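# Turn the dial pointer to 6 in the green band

## Task

Bring the pointer to rest on 6, within the green zone, and have it stay there after the robot lets go.

## Robot and tools

Robot: two arms on a table. left_arm carries a five-finger left hand; right_arm carries a right hand, its mirror image. Base positions in metres: left_arm (+0.034, +0.322, 0), right_arm (+0.039, -0.266, 0). A camera stand sits behind the arms.

Scene frame: the origin is at table-top height, halfway between the arms' nominal bases. +x points out over the table, +y toward left_arm, +z up. Note that arm names do not match image sides. All reported positions are in metres and quaternions are wxyz, both in this frame.

Hand point: a point fixed to the palm, 0.05 m in front of it and 0.15 m from the wrist mount along the fingers. Its +z runs along the straight fingers and its +y points out of the palm. Its +x runs across the palm away from the thumb on the right hand, and toward the thumb on the left hand. Straight fingertips reach 0.06 to 0.07 m past the point and lie 0.06 m behind it along -y. A bracket on the little-finger side of the wrist can also strike objects.

Row layout: every row holds 28 numbers, each in [-1, 1], for both arms even when only one moves. The first 14 are left_arm and the last 14 are right_arm. Each arm's block is: dx, dy, dz, rx, ry, rz, little, ring, middle, index, thumb_bend, thumb_turn, force_limit, speed.

The six pose numbers are offsets, not poses. They are measured along the scene axes from that arm's Hand target as it stood when the action or move began. 1.0 equals 0.6 m of travel, or 180 degrees for the rotation vector (rx, ry, rz), which turns the hand about its own position. A translation longer than 1.0 gets scaled down. Sending six zeros asks the arm to return to its current Hand target. Repeating an offset moves the arm further again.

The six finger numbers are absolute targets. -1 means open or straight and +1 means curled. thumb_turn runs from -1 (beside the palm) to +1 (facing the fingers). force_limit runs from -1 (about 0 N) to +1 (10 N, or 15 N for the thumb motors). speed rises from near zero at -1 to full speed at +0.48 and stays full above that; full travel takes 0.49 s. No value means "unchanged". To keep a hand as it is, resend the eight numbers last executed for it. If nothing has been sent yet, use hand_measured plus hand_force_limit and hand_speed.

execute_actions(actions, cameras): actions is a list of actions. Each action is a table of up to 15 rows, one per 1/30 s step. A short table repeats its final row for the remaining steps, and each action lasts 0.5 s. Every row is counted from the pose at the action's start. cameras lists camera names, ["all"], or []. With an empty actions list, images of all cameras come back by default.

move(target, speed, blend, blocking, cameras): target is either one 28-number row or a list of up to 15 rows. Every row is an offset from the same starting Hand targets. speed is in m/s, from 0.002 to 4.3, default 0.25; rotation is capped at twice that value in rad/s. You may give one speed per target. blend is a corner radius in metres; the default 0 halts at each target. blocking=false returns after about 0.5 s while the move continues. A move lasts at most 10 s, and paths do not avoid obstacles. Its result includes a "move:" line. done means the arm is within 10 mm and 2 degrees of its target. Other endings are off_target, moving, held and fault. limits=paced means the commanded pose was clipped, and limits=held means steps were withheld.

wait(seconds): lets the scene run for 0 to 10 s. stop(): brakes a running move. zoom_image(camera, region): region is [x0, y0, x1, y1] in pixels, at most 504 by 504, taken from the newest image. show_instructions(): shows the reference pages. finished_scene(scene=1): ends the scene for good.

Cameras: cam_high and cam_low are 504x504. cam_left_wrist and cam_right_wrist are 672x504 fisheye cameras.

Results: end_effector_position and end_effector_quat_wxyz, Hand target (the next offsets start from this), joint positions, velocities and torques. hand_measured gives six motor positions on the command scale. hand_stopped_by gives moving, target, force, stalled or fault. hand_load_n is in newtons; a positive value means the finger is being pushed open. Action calls also list positions at some intermediate steps. A MOTOR HOT line warns of heating at 85 °C. At 100 °C the arm goes limp for 30 to 60 s.

Behaviour: the arm tracks commands loosely. It often rests 1 to 3 cm short, usually low, and up to 5 cm. Resend the remaining gap as an offset. Commanded orientation is clipped to within 40 degrees of the current one each step. Small turns can shift the hand point noticeably.

What to avoid: striking fixed or heavy objects, fast contacts, and pushing far past a contact. Do not let the arms touch or press each other. Avoid large finger forces, drops, and releasing a part while it is still moving. Do not route paths close to an arm's own base. The clock keeps running while you think. Before finishing, the pointer must already sit at 6 in the green band without being held.

Each tool is called after "Call:" as name(argument=value, ...), one argument or row to a line, values as JSON.

Reference images:

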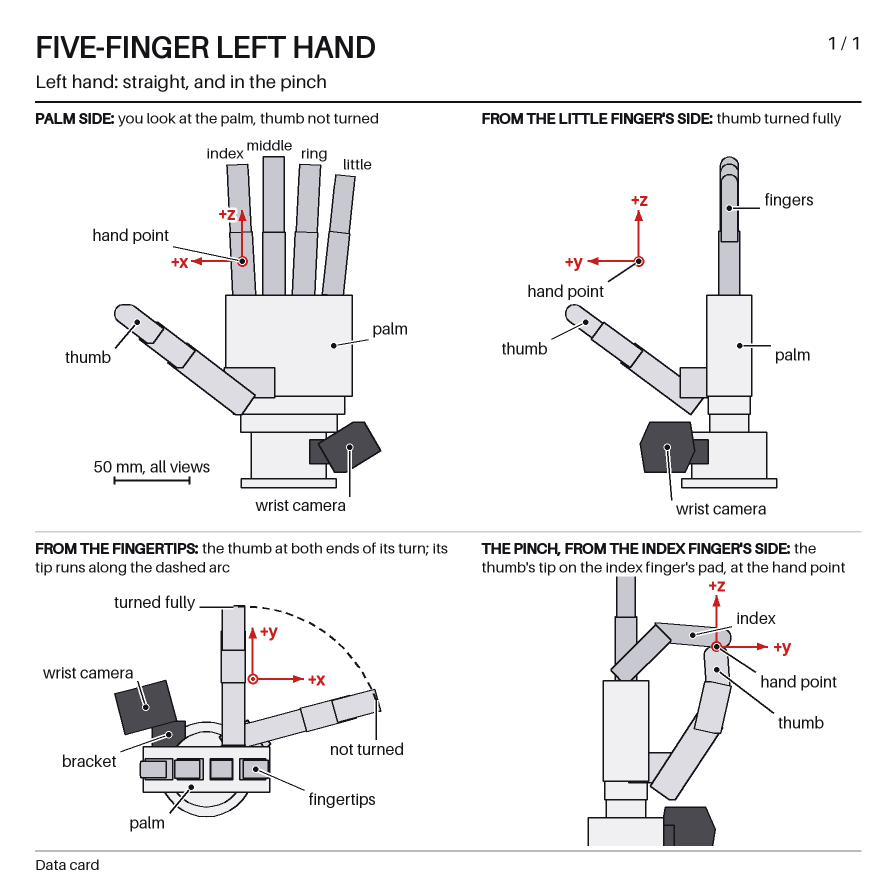

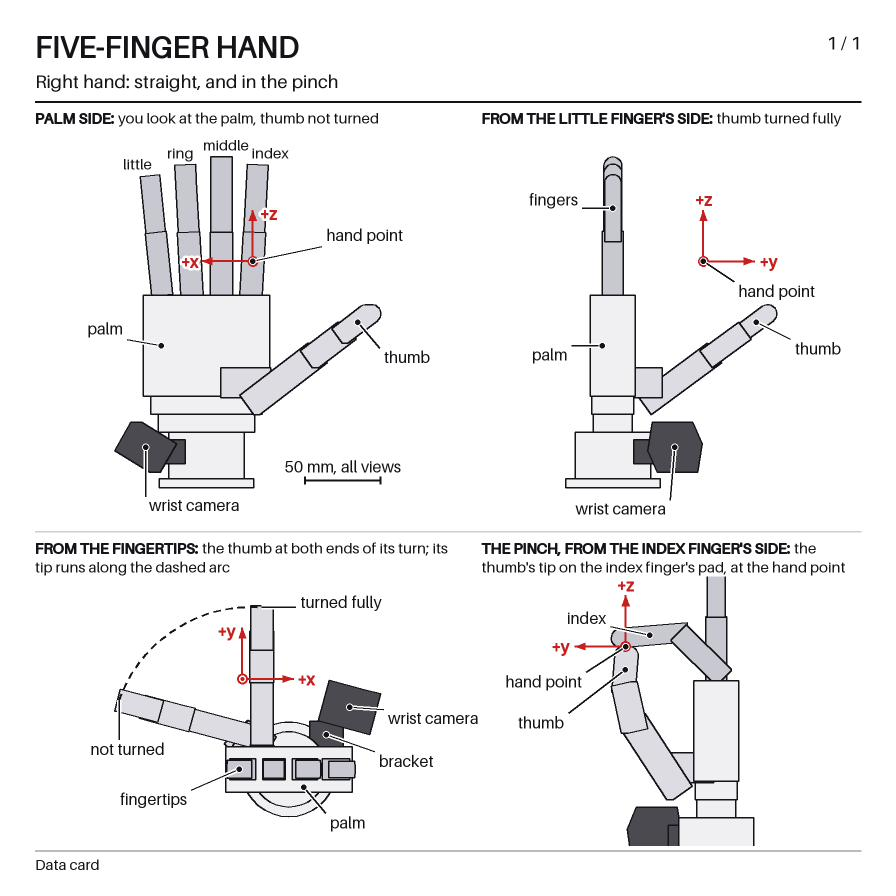

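## Session

Call:
execute_actions(
  actions=[],
)

Scene clock: 0.00 s.
left_arm: end_effector_position=(+0.2743, +0.1179, +0.2524) hand_measured=(+1.000, +1.000, -0.504, -0.504, -0.986, +0.976) hand_load_n=(+0.0, +0.0, +0.0, +0.0, +0.0, +0.0) hand_stopped_by=(target, target, target, target, target, target) hand_force_limit=0.00 hand_speed=-0.80 end_effector_quat_wxyz=(-0.343, +0.122, -0.598, +0.714) | right_arm: end_effector_position=(+0.5739, -0.2008, +0.4567) hand_measured=(-1.000, -1.000, -1.000, -1.000, -1.000, -1.000) hand_load_n=(+0.0, +0.0, +0.0, +0.0, +0.0, +0.0) hand_stopped_by=(target, target, target, target, target, target) hand_force_limit=0.00 hand_speed=-0.80 end_effector_quat_wxyz=(+0.527, -0.501, +0.480, -0.491)
Joint positions: left_arm=[-0.217 0.352 0.136 0.544 0.655 0.041] | right_arm=[0.014 1.032 1.073 -0.003 0.011 0.013]
Joint velocities: within noise
Joint torques (N m): no reading
Heat: left arm: hottest shoulder 38 °C; right arm: hottest wrist pitch 37 °C.
Hand target: left_arm +0.2762, +0.1174, +0.2705; -0.352, +0.112, -0.589, +0.718 | right_arm +0.5751, -0.2007, +0.4759; +0.535, -0.492, +0.472, -0.499

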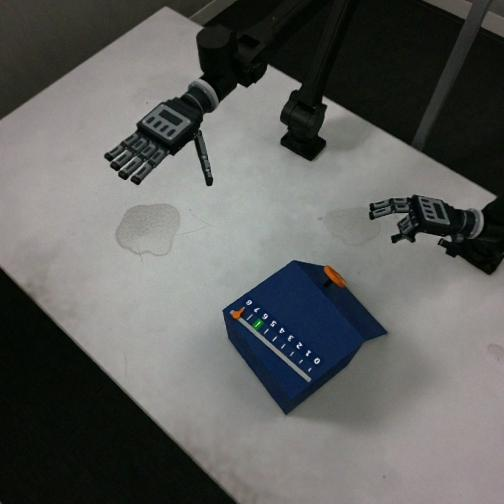

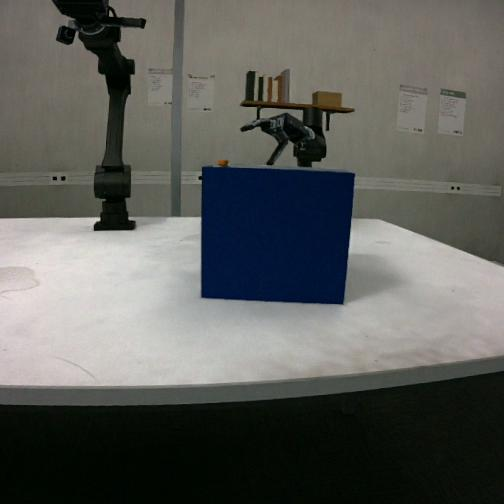

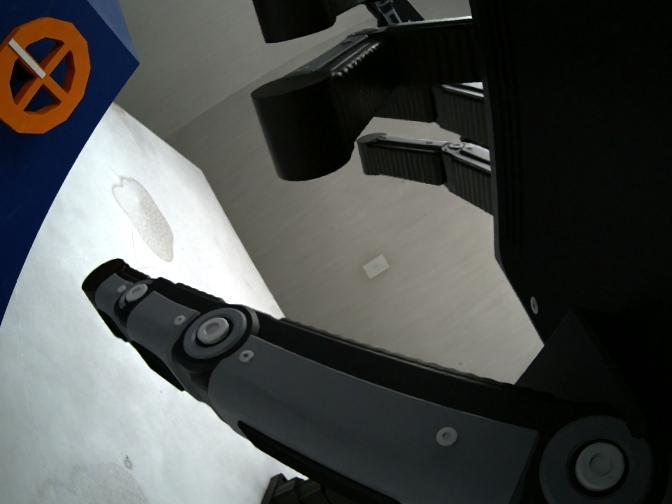

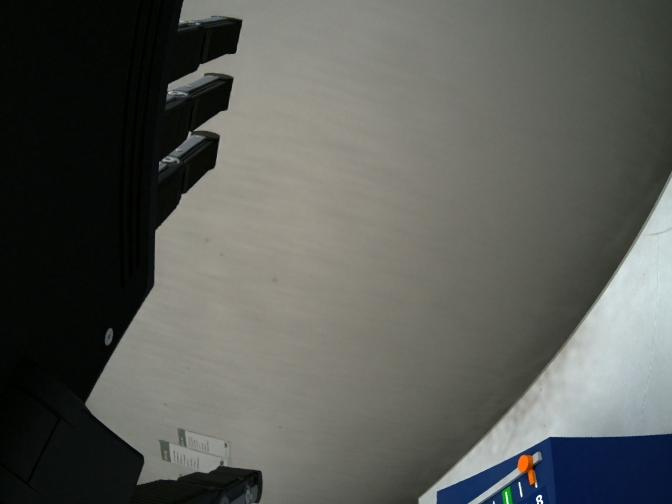

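Call:
zoom_image(
  camera="cam_high",
  region=[200, 240, 410, 430],
)

Call:
zoom_image(
  camera="cam_left_wrist",
  region=[0, 0, 200, 200],
)

Call:
zoom_image(
  camera="cam_right_wrist",
  region=[400, 404, 672, 504],
)

Scaled by 2.400 from the camera's 504x504 image, which has a finer 720x720 frame.

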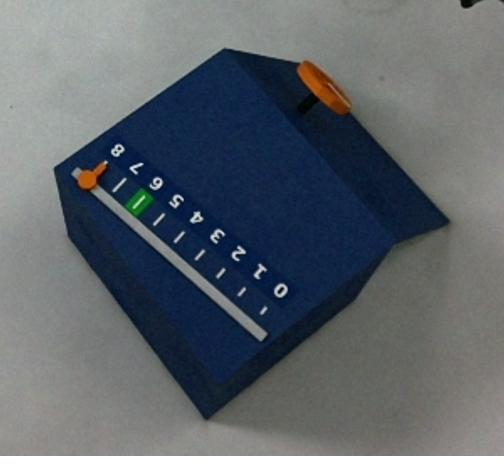

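Scaled by 2.520 from the camera's 672x504 image, which has a finer 960x720 frame.

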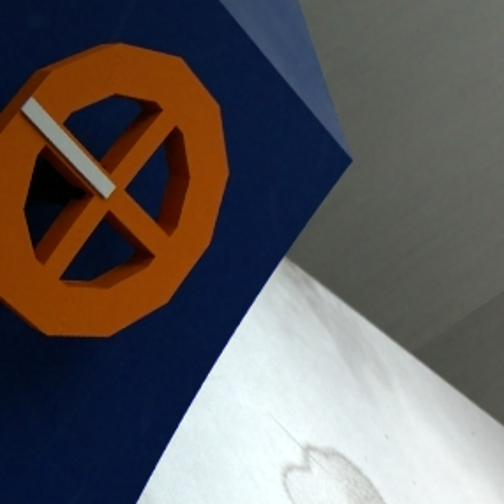

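Scaled by 1.853 from the camera's 672x504 image, which has a finer 960x720 frame.

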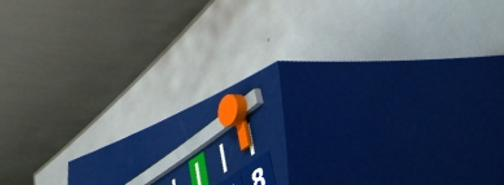

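Call:
move(
  target=[0.087, 0.005, -0.052, 0.1309, -0.1240, -0.0215, -1, -1, -0.5, -0.5, -0.986, 0.976, 0.0, 0.0, 0,0,0,0,0,0,-1,-1,-1,-1,-1,-1,0.0,-0.8],
  speed=0.15,
  cameras=["all"],
)

Scene clock: 114.97 s.
left_arm: end_effector_position=(+0.3131, +0.1191, +0.2120) hand_measured=(-1.000, -1.000, -0.500, -0.500, -0.986, +0.976) hand_load_n=(+0.0, +0.0, +0.0, +0.0, +0.0, +0.0) hand_stopped_by=(target, target, target, target, target, target) hand_force_limit=0.00 hand_speed=0.00 end_effector_quat_wxyz=(+0.427, +0.108, +0.660, -0.608) | right_arm: end_effector_position=(+0.5739, -0.2008, +0.4567) hand_measured=(-1.000, -1.000, -1.000, -1.000, -1.000, -1.000) hand_load_n=(+0.0, +0.0, -0.5, +0.0, +0.0, +0.0) hand_stopped_by=(target, target, target, target, target, target) hand_force_limit=0.00 hand_speed=-0.80 end_effector_quat_wxyz=(+0.527, -0.501, +0.480, -0.491)
Joint positions: left_arm=[-0.154 0.659 0.188 0.649 0.937 0.631] | right_arm=[0.014 1.032 1.073 -0.003 0.011 0.013]
Joint torques (N m): left_arm=[0.38 1.67 13.87 1.14 -0.04 0.1] | right_arm=[0.79 -7.3 11.82 1.7 0.04 -0.23]
Heat: left arm: hottest elbow 45 °C; right arm: hottest elbow 45 °C.
Hand target: left_arm +0.3283, +0.1204, +0.2393; +0.450, +0.121, +0.647, -0.603 | right_arm +0.5751, -0.2007, +0.4759; +0.535, -0.492, +0.472, -0.499
Off the commanded pose: left_arm 0.031 m, 3 deg | right_arm 0.019 m, 2 deg.
move: off_target (left_arm, right_arm)
camera_calibration:
cam_left_wrist: T_world_to_cam=[[-0.799486, -0.282677, 0.530014, 0.16327], [-0.59341, 0.234777, -0.769899, 0.314232], [0.0931977, -0.93004, -0.355444, 0.271594], [0, 0, 0, 1]] pos_world=[0.291689, 0.224971, 0.251928]

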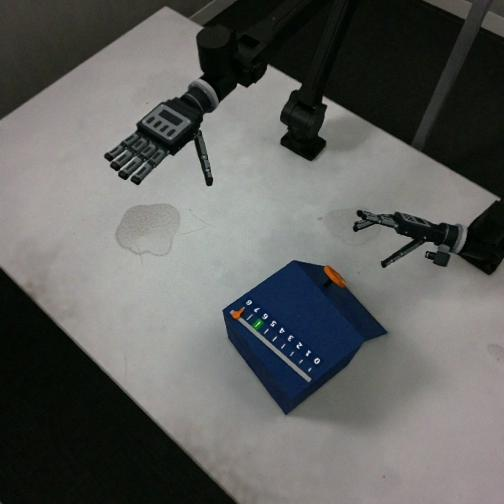

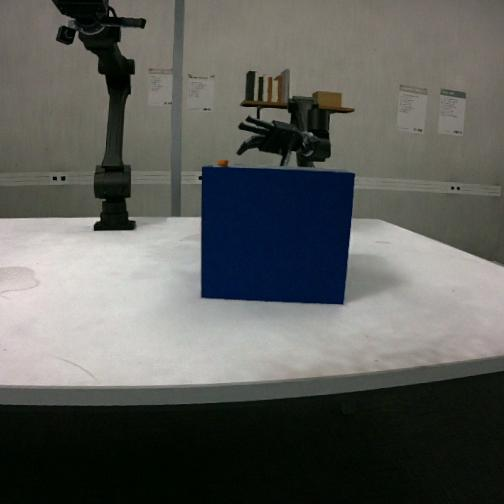

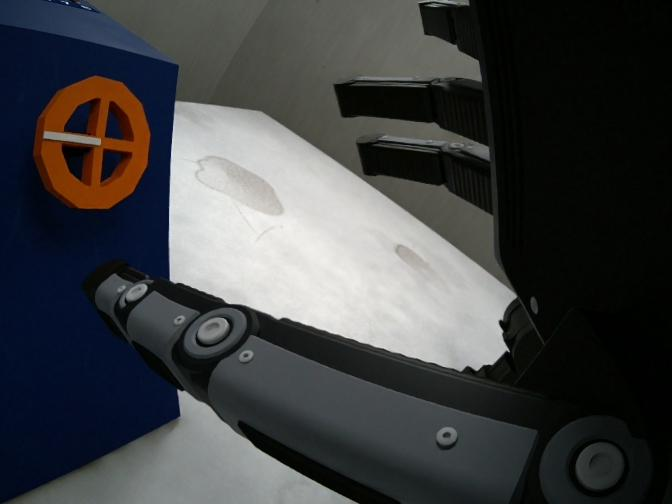

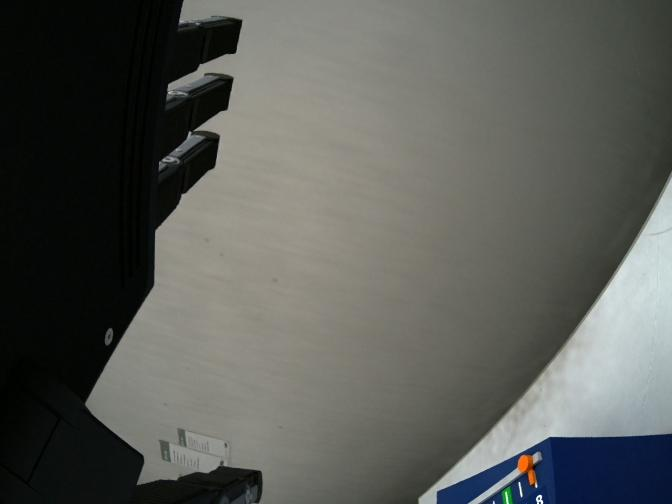

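Call:
move(
  target=[0.0867, 0.0, -0.0267, 0,0,0, -1, -1, -0.5, -0.5, -0.986, 0.976, 0.0, 0.0, 0,0,0,0,0,0,-1,-1,-1,-1,-1,-1,0.0,-0.8],
  speed=0.1,
  cameras=["cam_left_wrist", "cam_high"],
)

Scene clock: 128.13 s.
left_arm: end_effector_position=(+0.3640, +0.1190, +0.1998) hand_measured=(-1.000, -1.000, -0.500, -0.500, -0.986, +0.976) hand_load_n=(-0.5, +0.0, -0.5, +0.0, +0.5, +0.5) hand_stopped_by=(target, target, target, target, target, target) hand_force_limit=0.00 hand_speed=0.00 end_effector_quat_wxyz=(+0.430, +0.111, +0.661, -0.605) | right_arm: end_effector_position=(+0.5739, -0.2008, +0.4567) hand_measured=(-1.000, -1.000, -1.000, -1.000, -1.000, -1.000) hand_load_n=(+0.0, +0.0, +0.0, +0.0, +0.0, -0.5) hand_stopped_by=(target, target, target, target, target, target) hand_force_limit=0.00 hand_speed=-0.80 end_effector_quat_wxyz=(+0.527, -0.501, +0.480, -0.491)
Joint positions: left_arm=[-0.119 0.977 0.26 0.897 0.971 0.636] | right_arm=[0.014 1.032 1.073 -0.003 0.011 0.013]
Joint torques (N m): left_arm=[0.26 -0.97 12.03 1.7 -0.04 -0.05] | right_arm=[0.85 -7.65 11.78 1.73 0.04 -0.23]
Heat: left arm: hottest elbow 45 °C; right arm: hottest elbow 46 °C.
Hand target: left_arm +0.3803, +0.1203, +0.2232; +0.450, +0.121, +0.647, -0.603 | right_arm +0.5751, -0.2007, +0.4759; +0.535, -0.492, +0.472, -0.499
Off the commanded pose: left_arm 0.029 m, 3 deg | right_arm 0.019 m, 2 deg.
move: off_target (left_arm, right_arm)
camera_calibration:
cam_left_wrist: T_world_to_cam=[[-0.802346, -0.289049, 0.522199, 0.213818], [-0.588741, 0.239464, -0.772037, 0.333259], [0.0981086, -0.926881, -0.362308, 0.261598], [0, 0, 0, 1]] pos_world=[0.342094, 0.22447, 0.240411]
Images, in order (width x height): cam_high 504x504, cam_left_wrist 672x504.

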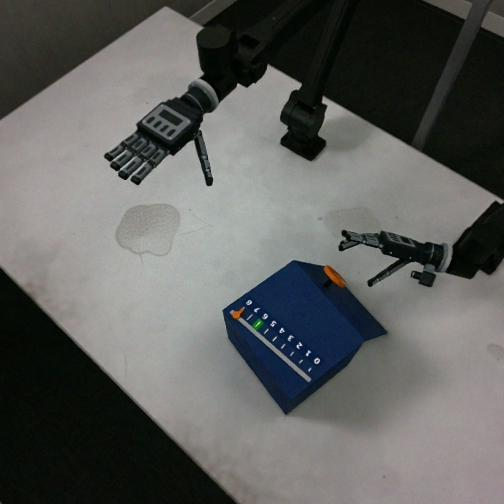

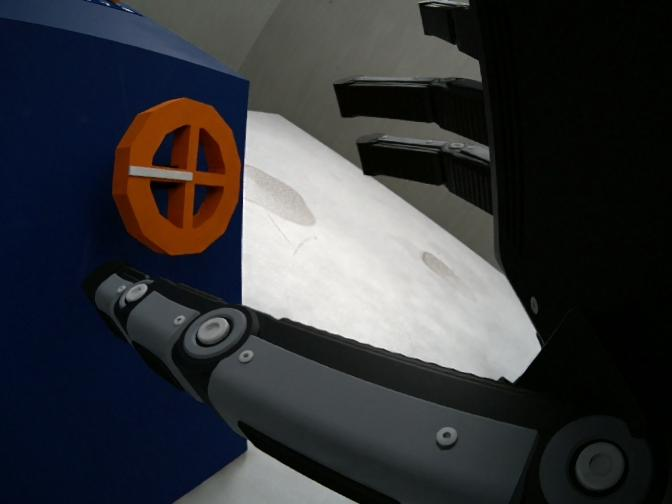

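Call:
move(
  target=[0.0667, -0.0213, -0.0443, 0,0,0, -1, -1, -0.5, -0.5, -0.986, 0.976, 0.0, 0.0, 0,0,0,0,0,0,-1,-1,-1,-1,-1,-1,0.0,-0.8],
  speed=0.06,
  cameras=["cam_left_wrist", "cam_high"],
)

Scene clock: 144.43 s.
left_arm: end_effector_position=(+0.4084, +0.1153, +0.1783) hand_measured=(-1.000, -1.000, -0.500, -0.500, -0.986, +0.976) hand_load_n=(+0.0, -0.5, +0.0, +0.0, +0.0, +0.5) hand_stopped_by=(target, target, target, target, target, target) hand_force_limit=0.00 hand_speed=0.00 end_effector_quat_wxyz=(+0.436, +0.103, +0.662, -0.601) | right_arm: end_effector_position=(+0.5739, -0.2008, +0.4567) hand_measured=(-1.000, -1.000, -1.000, -1.000, -1.000, -1.000) hand_load_n=(+0.0, +0.0, +0.0, +0.0, +0.0, -0.5) hand_stopped_by=(target, target, target, target, target, target) hand_force_limit=0.00 hand_speed=-0.80 end_effector_quat_wxyz=(+0.527, -0.501, +0.480, -0.491)
Joint positions: left_arm=[-0.119 1.232 0.325 1.085 0.949 0.636] | right_arm=[0.014 1.032 1.073 -0.003 0.011 0.013]
Joint torques (N m): left_arm=[-1.73 -3.72 10.26 1.65 -0.2 0.03] | right_arm=[0.73 -7.41 11.73 1.7 0.05 -0.22]
Heat: left arm: hottest elbow 46 °C; right arm: hottest elbow 46 °C.
Hand target: left_arm +0.4203, +0.1075, +0.1966; +0.449, +0.121, +0.648, -0.603 | right_arm +0.5751, -0.2007, +0.4759; +0.535, -0.492, +0.472, -0.499
Off the commanded pose: left_arm 0.023 m, 3 deg | right_arm 0.019 m, 2 deg.
move: off_target (left_arm, right_arm)
camera_calibration:
cam_left_wrist: T_world_to_cam=[[-0.795121, -0.304212, 0.524632, 0.257945], [-0.595003, 0.224023, -0.771872, 0.347901], [0.117283, -0.925888, -0.359132, 0.237546], [0, 0, 0, 1]] pos_world=[0.38424, 0.220473, 0.218519]
Images, in order (width x height): cam_high 504x504, cam_left_wrist 672x504.

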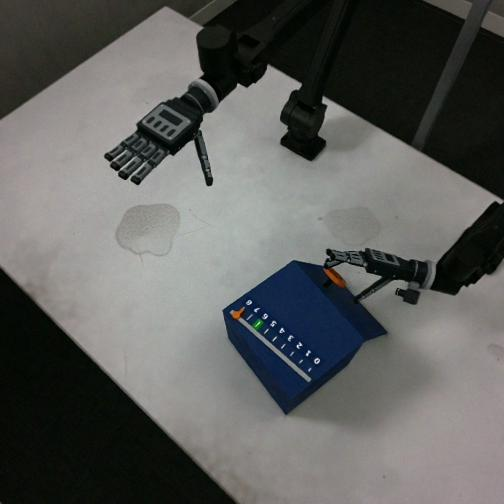

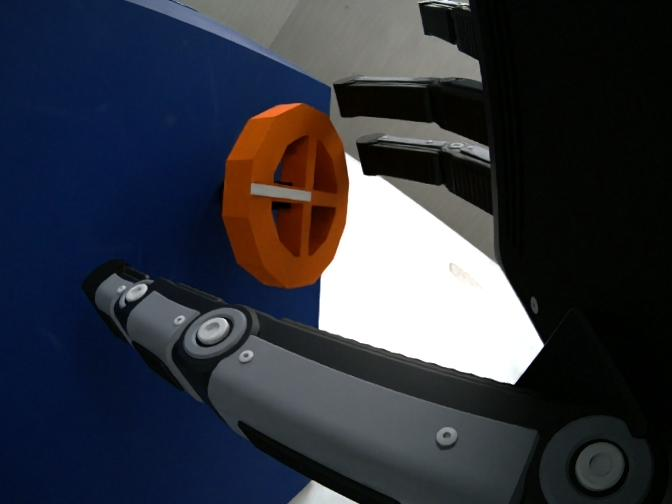

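Call:
move(
  target=[0.0075, -0.0165, -0.018, 0,0,0, -1, -1, -0.5, -0.5, -0.75, 0.976, 0.0, 0.0, 0,0,0,0,0,0,-1,-1,-1,-1,-1,-1,0.0,-0.8],
  speed=0.05,
  cameras=["cam_left_wrist", "cam_high"],
)

Scene clock: 162.10 s.
left_arm: end_effector_position=(+0.4130, +0.1060, +0.1685) hand_measured=(-1.000, -1.000, -0.500, -0.500, -0.750, +0.976) hand_load_n=(+0.0, +0.0, +0.0, +0.0, +0.5, +0.0) hand_stopped_by=(target, target, target, target, target, target) hand_force_limit=0.00 hand_speed=0.00 end_effector_quat_wxyz=(+0.434, +0.101, +0.662, -0.603) | right_arm: end_effector_position=(+0.5739, -0.2008, +0.4567) hand_measured=(-1.000, -1.000, -1.000, -1.000, -1.000, -1.000) hand_load_n=(+0.0, -0.5, +0.0, +0.0, +0.0, +0.0) hand_stopped_by=(target, target, target, target, target, target) hand_force_limit=0.00 hand_speed=-0.80 end_effector_quat_wxyz=(+0.527, -0.501, +0.480, -0.491)
Joint positions: left_arm=[-0.15 1.29 0.33 1.13 0.918 0.639] | right_arm=[0.014 1.032 1.073 -0.003 0.011 0.013]
Joint torques (N m): left_arm=[-1.79 -4.19 9.78 1.57 -0.19 0.11] | right_arm=[0.91 -7.41 11.78 1.74 0.04 -0.21]
Heat: left arm: hottest elbow 43 °C; right arm: hottest elbow 47 °C.
Hand target: left_arm +0.4248, +0.0977, +0.1858; +0.450, +0.121, +0.648, -0.603 | right_arm +0.5751, -0.2007, +0.4759; +0.535, -0.492, +0.472, -0.499
Off the commanded pose: left_arm 0.023 m, 3 deg | right_arm 0.019 m, 2 deg.
move: off_target (left_arm, right_arm)
camera_calibration:
cam_left_wrist: T_world_to_cam=[[-0.79202, -0.30314, 0.529915, 0.261591], [-0.599457, 0.221855, -0.769046, 0.346804], [0.115564, -0.926761, -0.357433, 0.225317], [0, 0, 0, 1]] pos_world=[0.389041, 0.211174, 0.208624]
Images, in order (width x height): cam_high 504x504, cam_left_wrist 672x504.

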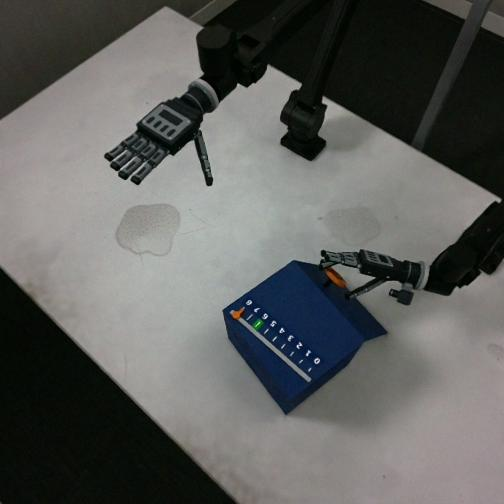

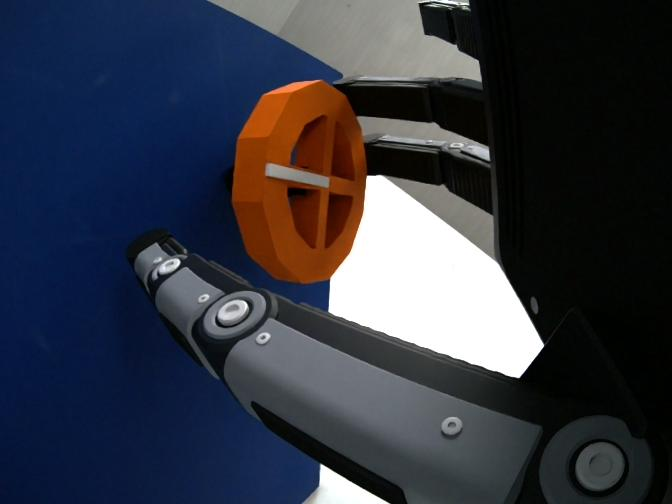

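Call:
move(
  target=[0,0,0, 0,0,0, -1, -1, 0.2, 0.2, 0.2, 0.976, -0.4, -0.5, 0,0,0,0,0,0,-1,-1,-1,-1,-1,-1,0.0,-0.8],
  speed=0.05,
  cameras=["cam_left_wrist", "cam_high"],
)

Scene clock: 166.63 s.
left_arm: end_effector_position=(+0.4152, +0.1035, +0.1713) hand_measured=(-1.000, -1.000, -0.368, -0.418, -0.472, +0.976) hand_load_n=(+0.0, +0.0, +4.0, +0.0, +5.5, +1.0) hand_stopped_by=(target, target, force, force, force, target) hand_force_limit=-0.40 hand_speed=-0.50 end_effector_quat_wxyz=(+0.437, +0.105, +0.659, -0.603) | right_arm: end_effector_position=(+0.5739, -0.2008, +0.4567) hand_measured=(-1.000, -1.000, -1.000, -1.000, -1.000, -1.000) hand_load_n=(+0.0, +0.0, +0.0, +0.0, +0.0, -0.5) hand_stopped_by=(target, target, target, target, target, target) hand_force_limit=0.00 hand_speed=-0.80 end_effector_quat_wxyz=(+0.527, -0.501, +0.480, -0.491)
Joint positions: left_arm=[-0.156 1.295 0.338 1.135 0.915 0.642] | right_arm=[0.014 1.032 1.073 -0.003 0.011 0.013]
Joint torques (N m): left_arm=[-1.38 -4.6 9.21 1.54 -0.1 0.1] | right_arm=[1.03 -7.41 11.7 1.66 0.03 -0.22]
Heat: left arm: hottest elbow 43 °C; right arm: hottest elbow 47 °C.
Hand target: left_arm +0.4249, +0.0977, +0.1859; +0.450, +0.121, +0.647, -0.603 | right_arm +0.5751, -0.2007, +0.4759; +0.535, -0.492, +0.472, -0.499
Off the commanded pose: left_arm 0.018 m, 3 deg | right_arm 0.019 m, 2 deg.
move: off_target (left_arm, right_arm)
camera_calibration:
cam_left_wrist: T_world_to_cam=[[-0.79852, -0.30005, 0.521858, 0.264843], [-0.590628, 0.223039, -0.775508, 0.348103], [0.116296, -0.927483, -0.355319, 0.223128], [0, 0, 0, 1]] pos_world=[0.391133, 0.208773, 0.211027]
Images, in order (width x height): cam_high 504x504, cam_left_wrist 672x504.

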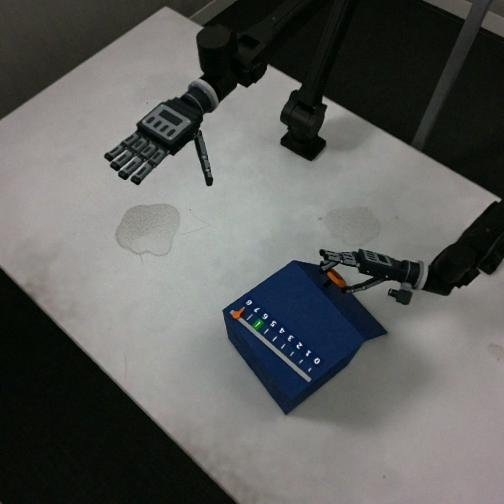

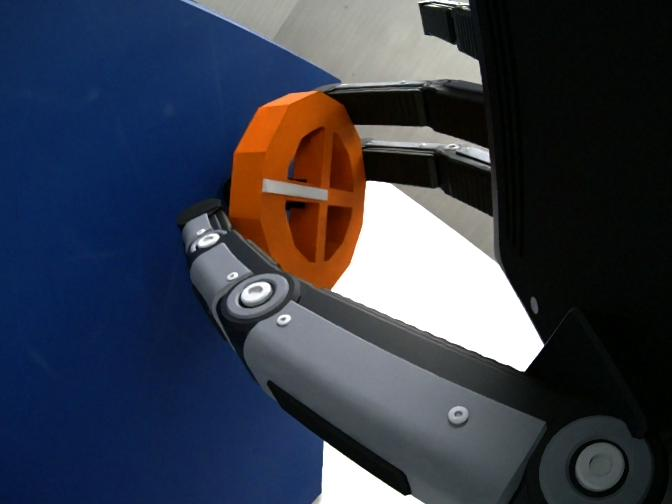

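Call:
move(
  target=[
    [0,0,0, 0,0,0, -1, -1, 0.25, 0.25, 0.25, 0.976, 0.0, -0.5, 0,0,0,0,0,0,-1,-1,-1,-1,-1,-1,0.0,-0.8],
    [0.0007,0.0083,-0.0018, 0.1367,-0.0308,-0.09, -1, -1, 0.25, 0.25, 0.25, 0.976, 0.0, -0.5, 0,0,0,0,0,0,-1,-1,-1,-1,-1,-1,0.0,-0.8],
  ],
  speed=0.15,
  cameras=["cam_left_wrist", "cam_high"],
)

Scene clock: 187.90 s.
left_arm: end_effector_position=(+0.4185, +0.1062, +0.1747) hand_measured=(-1.000, -1.000, -0.334, -0.380, -0.462, +0.976) hand_load_n=(+0.0, +0.0, +9.5, +2.5, +11.5, +2.0) hand_stopped_by=(target, target, force, force, force, target) hand_force_limit=0.00 hand_speed=-0.50 end_effector_quat_wxyz=(+0.353, +0.327, +0.716, -0.505) | right_arm: end_effector_position=(+0.5739, -0.2008, +0.4567) hand_measured=(-1.000, -1.000, -1.000, -1.000, -1.000, -1.000) hand_load_n=(+0.0, +0.0, +0.0, +0.0, +0.0, -0.5) hand_stopped_by=(target, target, target, target, target, target) hand_force_limit=0.00 hand_speed=-0.80 end_effector_quat_wxyz=(+0.527, -0.501, +0.480, -0.491)
Joint positions: left_arm=[-0.134 1.143 0.646 -0.145 1.157 1.639] | right_arm=[0.014 1.032 1.073 -0.003 0.011 0.013]
Joint torques (N m): left_arm=[-1.26 -5.13 11.62 0.17 0.17 0.01] | right_arm=[0.91 -7.36 11.78 1.69 0.04 -0.24]
Heat: left arm: hottest elbow 43 °C; right arm: hottest elbow 48 °C.
Hand target: left_arm +0.4253, +0.1028, +0.1848; +0.355, +0.332, +0.715, -0.502 | right_arm +0.5751, -0.2007, +0.4759; +0.535, -0.492, +0.472, -0.499
Off the commanded pose: left_arm 0.013 m, 1 deg | right_arm 0.019 m, 2 deg.
move: off_target (left_arm, right_arm)
camera_calibration:
cam_left_wrist: T_world_to_cam=[[-0.931651, -0.207823, 0.298053, 0.351515], [-0.357452, 0.671453, -0.649137, 0.184919], [-0.0652231, -0.711309, -0.699846, 0.339751], [0, 0, 0, 1]] pos_world=[0.415749, 0.190556, 0.253041]
Images, in order (width x height): cam_high 504x504, cam_left_wrist 672x504.

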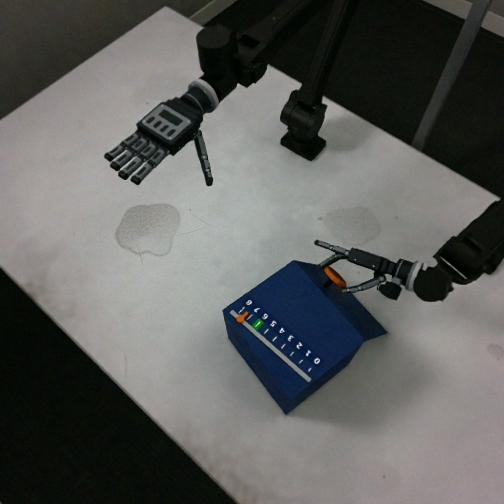

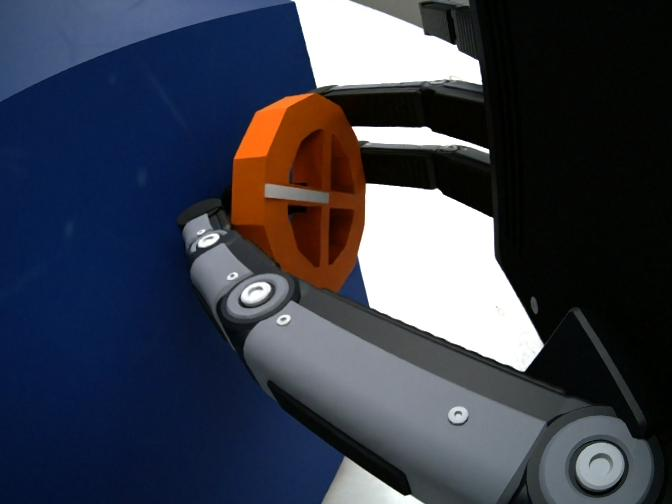

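Call:
zoom_image(
  camera="cam_high",
  region=[215, 285, 335, 395],
)

Scaled by 4.200 from the camera's 504x504 image, which has a finer 720x720 frame.

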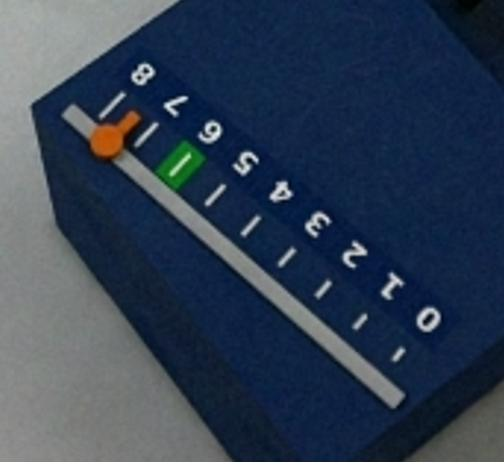

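Call:
move(
  target=[
    [0,0,0, 0,0,0, -1, -1, -0.5, -0.5, -0.75, 0.976, 0.0, 0.0, 0,0,0,0,0,0,-1,-1,-1,-1,-1,-1,0.0,-0.8],
    [0.003,-0.0148,0.0065, -0.1731,0.0391,0.114, -1, -1, -0.5, -0.5, -0.75, 0.976, 0.0, 0.0, 0,0,0,0,0,0,-1,-1,-1,-1,-1,-1,0.0,-0.8],
  ],
  speed=0.2,
  cameras=["cam_left_wrist", "cam_high"],
)

Call:
zoom_image(
  camera="cam_high",
  region=[215, 285, 335, 395],
)

Scene clock: 207.13 s.
left_arm: end_effector_position=(+0.4304, +0.0999, +0.1882) hand_measured=(-1.000, -1.000, -0.500, -0.500, -0.750, +0.976) hand_load_n=(+0.0, +0.0, +0.0, +0.0, +0.0, +0.5) hand_stopped_by=(target, target, target, target, target, target) hand_force_limit=0.00 hand_speed=0.00 end_effector_quat_wxyz=(+0.474, +0.061, +0.625, -0.617) | right_arm: end_effector_position=(+0.5739, -0.2008, +0.4567) hand_measured=(-1.000, -1.000, -1.000, -1.000, -1.000, -1.000) hand_load_n=(+0.0, +0.0, +0.0, +0.0, +0.0, +0.0) hand_stopped_by=(target, target, target, target, target, target) hand_force_limit=0.00 hand_speed=-0.80 end_effector_quat_wxyz=(+0.527, -0.501, +0.480, -0.491)
Joint positions: left_arm=[-0.19 1.361 0.339 1.322 0.777 0.538] | right_arm=[0.014 1.032 1.073 -0.003 0.011 0.013]
Joint torques (N m): left_arm=[-1.79 -4.84 5.86 1.7 -0.26 -0.11] | right_arm=[0.97 -7.59 11.73 1.72 0.05 -0.23]
Heat: left arm: hottest elbow 44 °C; right arm: hottest elbow 48 °C.
Hand target: left_arm +0.4270, +0.0937, +0.1887; +0.470, +0.063, +0.622, -0.624 | right_arm +0.5751, -0.2007, +0.4759; +0.535, -0.492, +0.472, -0.499
Off the commanded pose: left_arm 0.007 m, 1 deg | right_arm 0.019 m, 2 deg.
move: off_target (right_arm)
camera_calibration:
cam_left_wrist: T_world_to_cam=[[-0.785181, -0.31036, 0.53588, 0.259768], [-0.58541, 0.0897929, -0.805749, 0.387786], [0.201954, -0.946369, -0.252191, 0.169718], [0, 0, 0, 1]] pos_world=[0.396704, 0.206417, 0.216056]
Images, in order (width x height): cam_high 504x504, cam_left_wrist 672x504.

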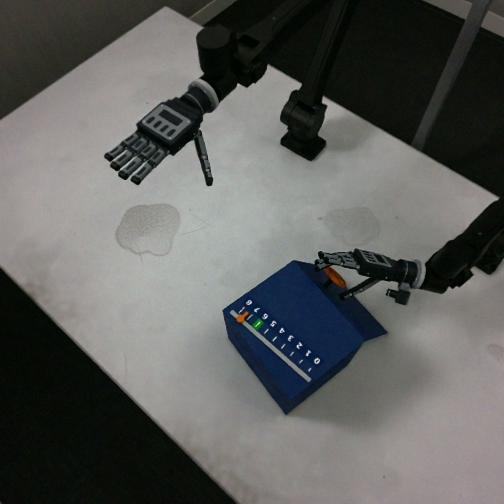

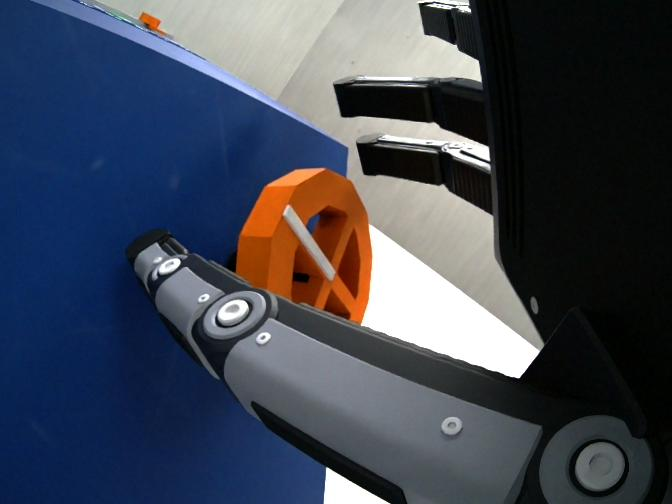

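Scaled by 4.200 from the camera's 504x504 image, which has a finer 720x720 frame.

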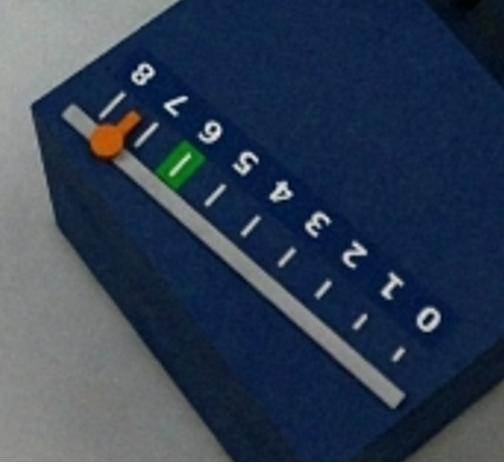

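Call:
move(
  target=[-0.01,0.0,-0.013, 0,0,0, -1, -1, -0.5, -0.5, -0.75, 0.976, 0.0, 0.0, 0,0,0,0,0,0,-1,-1,-1,-1,-1,-1,0.0,-0.8],
  speed=0.05,
  cameras=["cam_left_wrist"],
)

Scene clock: 213.67 s.
left_arm: end_effector_position=(+0.4246, +0.1002, +0.1801) hand_measured=(-1.000, -1.000, -0.500, -0.500, -0.750, +0.976) hand_load_n=(-0.5, +0.0, +0.0, +0.0, +0.0, +0.0) hand_stopped_by=(target, target, target, target, target, target) hand_force_limit=0.00 hand_speed=0.00 end_effector_quat_wxyz=(+0.473, +0.059, +0.625, -0.617) | right_arm: end_effector_position=(+0.5739, -0.2008, +0.4567) hand_measured=(-1.000, -1.000, -1.000, -1.000, -1.000, -1.000) hand_load_n=(+0.0, +0.0, +0.0, +0.0, +0.5, -0.5) hand_stopped_by=(target, target, target, target, target, target) hand_force_limit=0.00 hand_speed=-0.80 end_effector_quat_wxyz=(+0.527, -0.501, +0.480, -0.491)
Joint positions: left_arm=[-0.194 1.382 0.318 1.362 0.772 0.538] | right_arm=[0.014 1.032 1.073 -0.003 0.011 0.013]
Joint torques (N m): left_arm=[-1.96 -4.78 5.52 1.62 -0.25 -0.09] | right_arm=[0.62 -7.36 11.79 1.73 0.04 -0.21]
Heat: left arm: hottest elbow 43 °C; right arm: hottest elbow 49 °C.
Hand target: left_arm +0.4211, +0.0938, +0.1808; +0.470, +0.063, +0.622, -0.623 | right_arm +0.5751, -0.2007, +0.4759; +0.535, -0.492, +0.472, -0.499
Off the commanded pose: left_arm 0.007 m, 1 deg | right_arm 0.019 m, 2 deg.
move: off_target (right_arm)
camera_calibration:
cam_left_wrist: T_world_to_cam=[[-0.783576, -0.310244, 0.538291, 0.258496], [-0.587492, 0.0880968, -0.80442, 0.378729], [0.202145, -0.946566, -0.251297, 0.168911], [0, 0, 0, 1]] pos_world=[0.390906, 0.206718, 0.207958]
Images, in order (width x height): cam_left_wrist 672x504.

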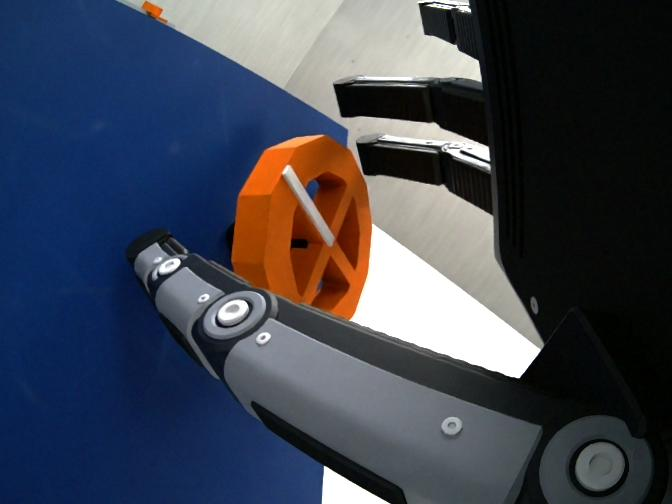

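Call:
move(
  target=[-0.0108,0.0017,-0.016, 0,0,0, -1, -1, -0.5, -0.5, -0.75, 0.976, 0.0, 0.0, 0,0,0,0,0,0,-1,-1,-1,-1,-1,-1,0.0,-0.8],
  speed=0.05,
  cameras=["cam_left_wrist"],
)

Scene clock: 217.57 s.
left_arm: end_effector_position=(+0.4183, +0.1010, +0.1706) hand_measured=(-1.000, -1.000, -0.500, -0.500, -0.750, +0.976) hand_load_n=(+0.0, +0.0, +0.0, +0.0, +0.0, +0.0) hand_stopped_by=(target, target, target, target, target, target) hand_force_limit=0.00 hand_speed=0.00 end_effector_quat_wxyz=(+0.473, +0.059, +0.625, -0.618) | right_arm: end_effector_position=(+0.5739, -0.2008, +0.4567) hand_measured=(-1.000, -1.000, -1.000, -1.000, -1.000, -1.000) hand_load_n=(+0.0, +0.0, +0.0, -0.5, +0.0, +0.0) hand_stopped_by=(target, target, target, target, target, target) hand_force_limit=0.00 hand_speed=-0.80 end_effector_quat_wxyz=(+0.527, -0.501, +0.480, -0.491)
Joint positions: left_arm=[-0.196 1.413 0.295 1.416 0.77 0.538] | right_arm=[0.014 1.032 1.073 -0.003 0.011 0.013]
Joint torques (N m): left_arm=[-1.9 -4.78 5.08 1.7 -0.25 -0.08] | right_arm=[0.85 -7.3 11.7 1.7 0.04 -0.23]
Heat: left arm: hottest elbow 42 °C; right arm: hottest elbow 49 °C.
Hand target: left_arm +0.4146, +0.0948, +0.1713; +0.470, +0.063, +0.622, -0.624 | right_arm +0.5751, -0.2007, +0.4759; +0.535, -0.492, +0.472, -0.499
Off the commanded pose: left_arm 0.007 m, 1 deg | right_arm 0.019 m, 2 deg.
move: off_target (right_arm)
camera_calibration:
cam_left_wrist: T_world_to_cam=[[-0.783693, -0.309614, 0.538484, 0.25885], [-0.587506, 0.0880443, -0.804416, 0.36725], [0.201648, -0.946777, -0.2509, 0.168687], [0, 0, 0, 1]] pos_world=[0.384605, 0.207518, 0.198359]
Images, in order (width x height): cam_left_wrist 672x504.

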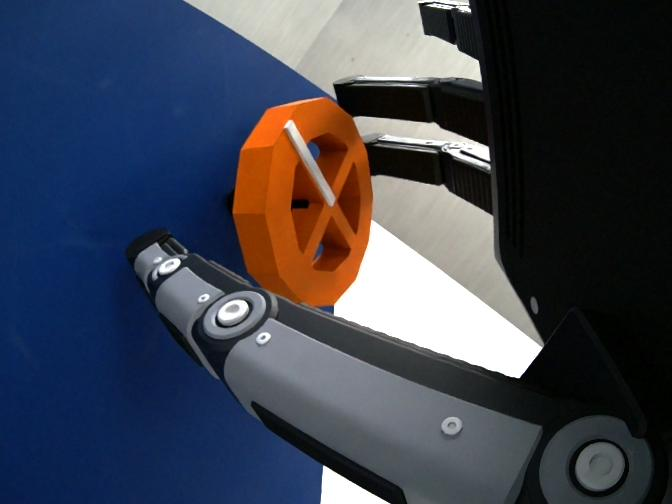

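Call:
move(
  target=[
    [0,0,0, 0,0,0, -1, -1, 0.3, 0.3, 0.3, 0.976, 0.0, -0.4, 0,0,0,0,0,0,-1,-1,-1,-1,-1,-1,0.0,-0.8],
    [0.0033,0.0117,0.0067, 0.1913,-0.0432,-0.126, -1, -1, 0.3, 0.3, 0.3, 0.976, 0.0, -0.4, 0,0,0,0,0,0,-1,-1,-1,-1,-1,-1,0.0,-0.8],
  ],
  speed=0.2,
  cameras=["cam_left_wrist", "cam_high"],
)

Call:
zoom_image(
  camera="cam_high",
  region=[215, 285, 335, 395],
)

Scene clock: 229.10 s.
left_arm: end_effector_position=(+0.4172, +0.1010, +0.1757) hand_measured=(-1.000, -1.000, -0.232, -0.342, -0.560, +0.976) hand_load_n=(+0.0, +0.0, +14.0, +0.0, +8.5, +2.0) hand_stopped_by=(target, target, force, force, force, target) hand_force_limit=0.00 hand_speed=-0.40 end_effector_quat_wxyz=(+0.353, +0.369, +0.712, -0.482) | right_arm: end_effector_position=(+0.5739, -0.2008, +0.4567) hand_measured=(-1.000, -1.000, -1.000, -1.000, -1.000, -1.000) hand_load_n=(+0.0, +0.0, +0.0, +0.0, +0.0, +0.0) hand_stopped_by=(target, target, target, target, target, target) hand_force_limit=0.00 hand_speed=-0.80 end_effector_quat_wxyz=(+0.527, -0.501, +0.480, -0.491)
Joint positions: left_arm=[-0.159 1.142 0.681 -0.275 1.131 1.797] | right_arm=[0.014 1.032 1.073 -0.003 0.011 0.013]
Joint torques (N m): left_arm=[-0.56 -5.25 10.22 -0.28 0.38 -0.12] | right_arm=[0.91 -7.41 11.82 1.73 0.04 -0.23]
Heat: left arm: hottest elbow 41 °C; right arm: hottest elbow 49 °C.
Hand target: left_arm +0.4165, +0.1018, +0.1752; +0.340, +0.358, +0.721, -0.486 | right_arm +0.5751, -0.2007, +0.4759; +0.535, -0.492, +0.472, -0.499
Off the commanded pose: left_arm 0.001 m, 2 deg | right_arm 0.019 m, 2 deg.
move: off_target (right_arm)
camera_calibration:
cam_left_wrist: T_world_to_cam=[[-0.956547, -0.178915, 0.230233, 0.368282], [-0.286522, 0.723189, -0.628413, 0.150126], [-0.0540695, -0.667073, -0.743028, 0.335052], [0, 0, 0, 1]] pos_world=[0.413409, 0.180826, 0.258504]
Images, in order (width x height): cam_high 504x504, cam_left_wrist 672x504.

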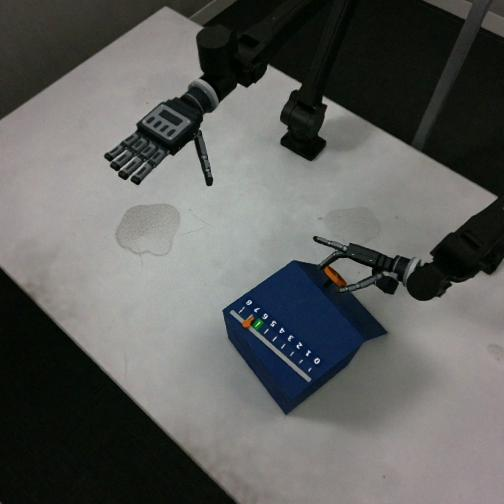

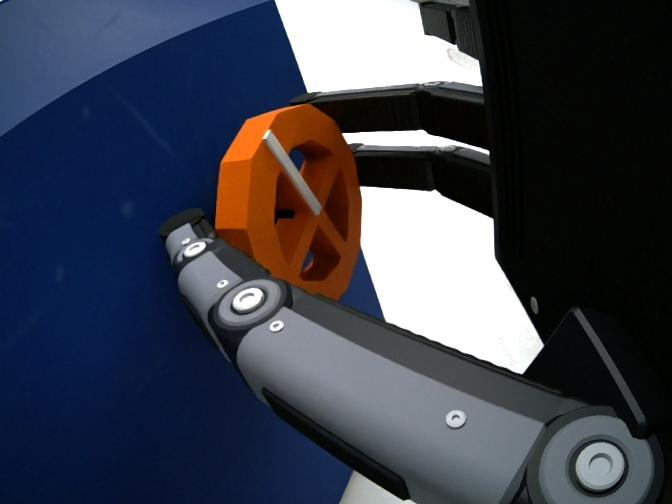

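Scaled by 4.200 from the camera's 504x504 image, which has a finer 720x720 frame.

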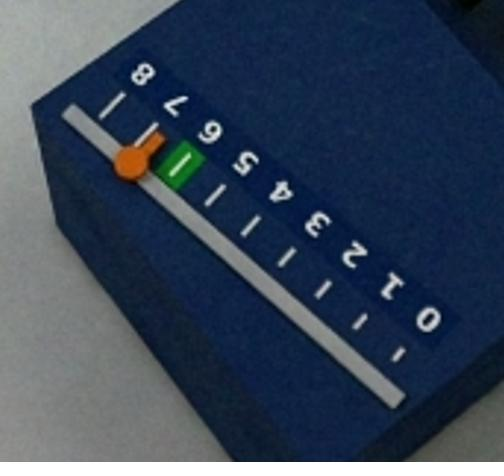

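Call:
move(
  target=[
    [0,0,0, 0,0,0, -1, -1, -0.5, -0.5, -0.75, 0.976, 0.0, 0.0, 0,0,0,0,0,0,-1,-1,-1,-1,-1,-1,0.0,-0.8],
    [-0.0042,-0.011,-0.011, -0.2004,0.0453,0.132, -1, -1, -0.5, -0.5, -0.75, 0.976, 0.0, 0.0, 0,0,0,0,0,0,-1,-1,-1,-1,-1,-1,0.0,-0.8],
  ],
  speed=0.25,
  cameras=["cam_left_wrist", "cam_high"],
)

Call:
zoom_image(
  camera="cam_high",
  region=[215, 285, 335, 395],
)

Scene clock: 248.67 s.
left_arm: end_effector_position=(+0.4177, +0.1009, +0.1680) hand_measured=(-1.000, -1.000, -0.500, -0.500, -0.750, +0.976) hand_load_n=(+0.0, +0.0, +0.0, +0.0, +0.0, +0.5) hand_stopped_by=(target, target, target, target, target, target) hand_force_limit=0.00 hand_speed=0.00 end_effector_quat_wxyz=(+0.478, +0.046, +0.618, -0.622) | right_arm: end_effector_position=(+0.5739, -0.2008, +0.4567) hand_measured=(-1.000, -1.000, -1.000, -1.000, -1.000, -1.000) hand_load_n=(+0.0, +0.0, +0.0, +0.0, +0.0, +0.0) hand_stopped_by=(target, target, target, target, target, target) hand_force_limit=0.00 hand_speed=-0.80 end_effector_quat_wxyz=(+0.527, -0.501, +0.480, -0.491)
Joint positions: left_arm=[-0.205 1.447 0.284 1.48 0.736 0.514] | right_arm=[0.014 1.032 1.073 -0.003 0.011 0.013]
Joint torques (N m): left_arm=[-1.61 -4.95 4.72 1.52 -0.25 -0.12] | right_arm=[0.73 -7.24 11.77 1.7 0.05 -0.23]
Heat: left arm: hottest elbow 42 °C; right arm: hottest elbow 49 °C.
Hand target: left_arm +0.4141, +0.0952, +0.1687; +0.474, +0.049, +0.615, -0.628 | right_arm +0.5751, -0.2007, +0.4759; +0.535, -0.492, +0.472, -0.499
Off the commanded pose: left_arm 0.007 m, 1 deg | right_arm 0.019 m, 2 deg.
move: off_target (right_arm)
camera_calibration:
cam_left_wrist: T_world_to_cam=[[-0.776147, -0.309343, 0.549457, 0.254662], [-0.591701, 0.0561647, -0.804199, 0.369765], [0.217913, -0.94929, -0.226631, 0.157406], [0, 0, 0, 1]] pos_world=[0.382144, 0.207434, 0.193112]
Images, in order (width x height): cam_high 504x504, cam_left_wrist 672x504.

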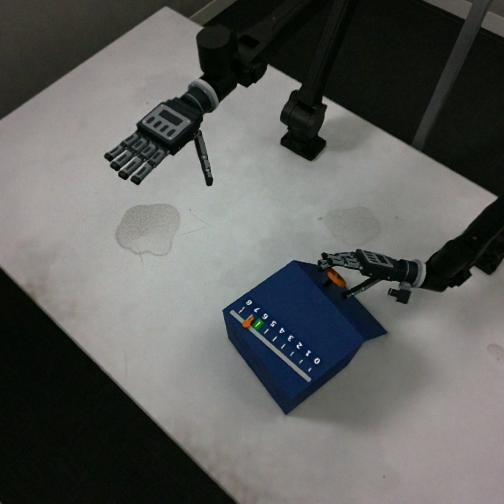

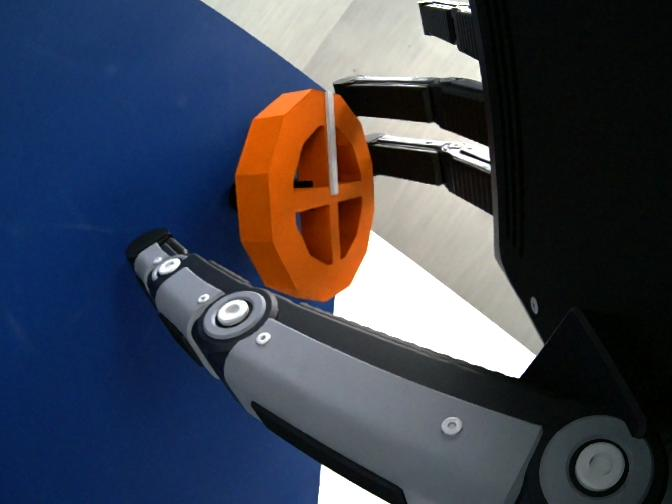

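Scaled by 4.200 from the camera's 504x504 image, which has a finer 720x720 frame.

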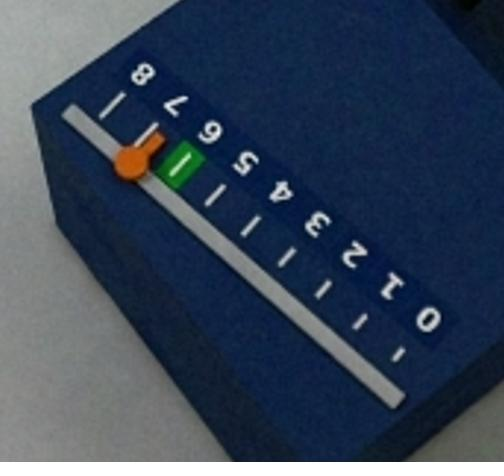

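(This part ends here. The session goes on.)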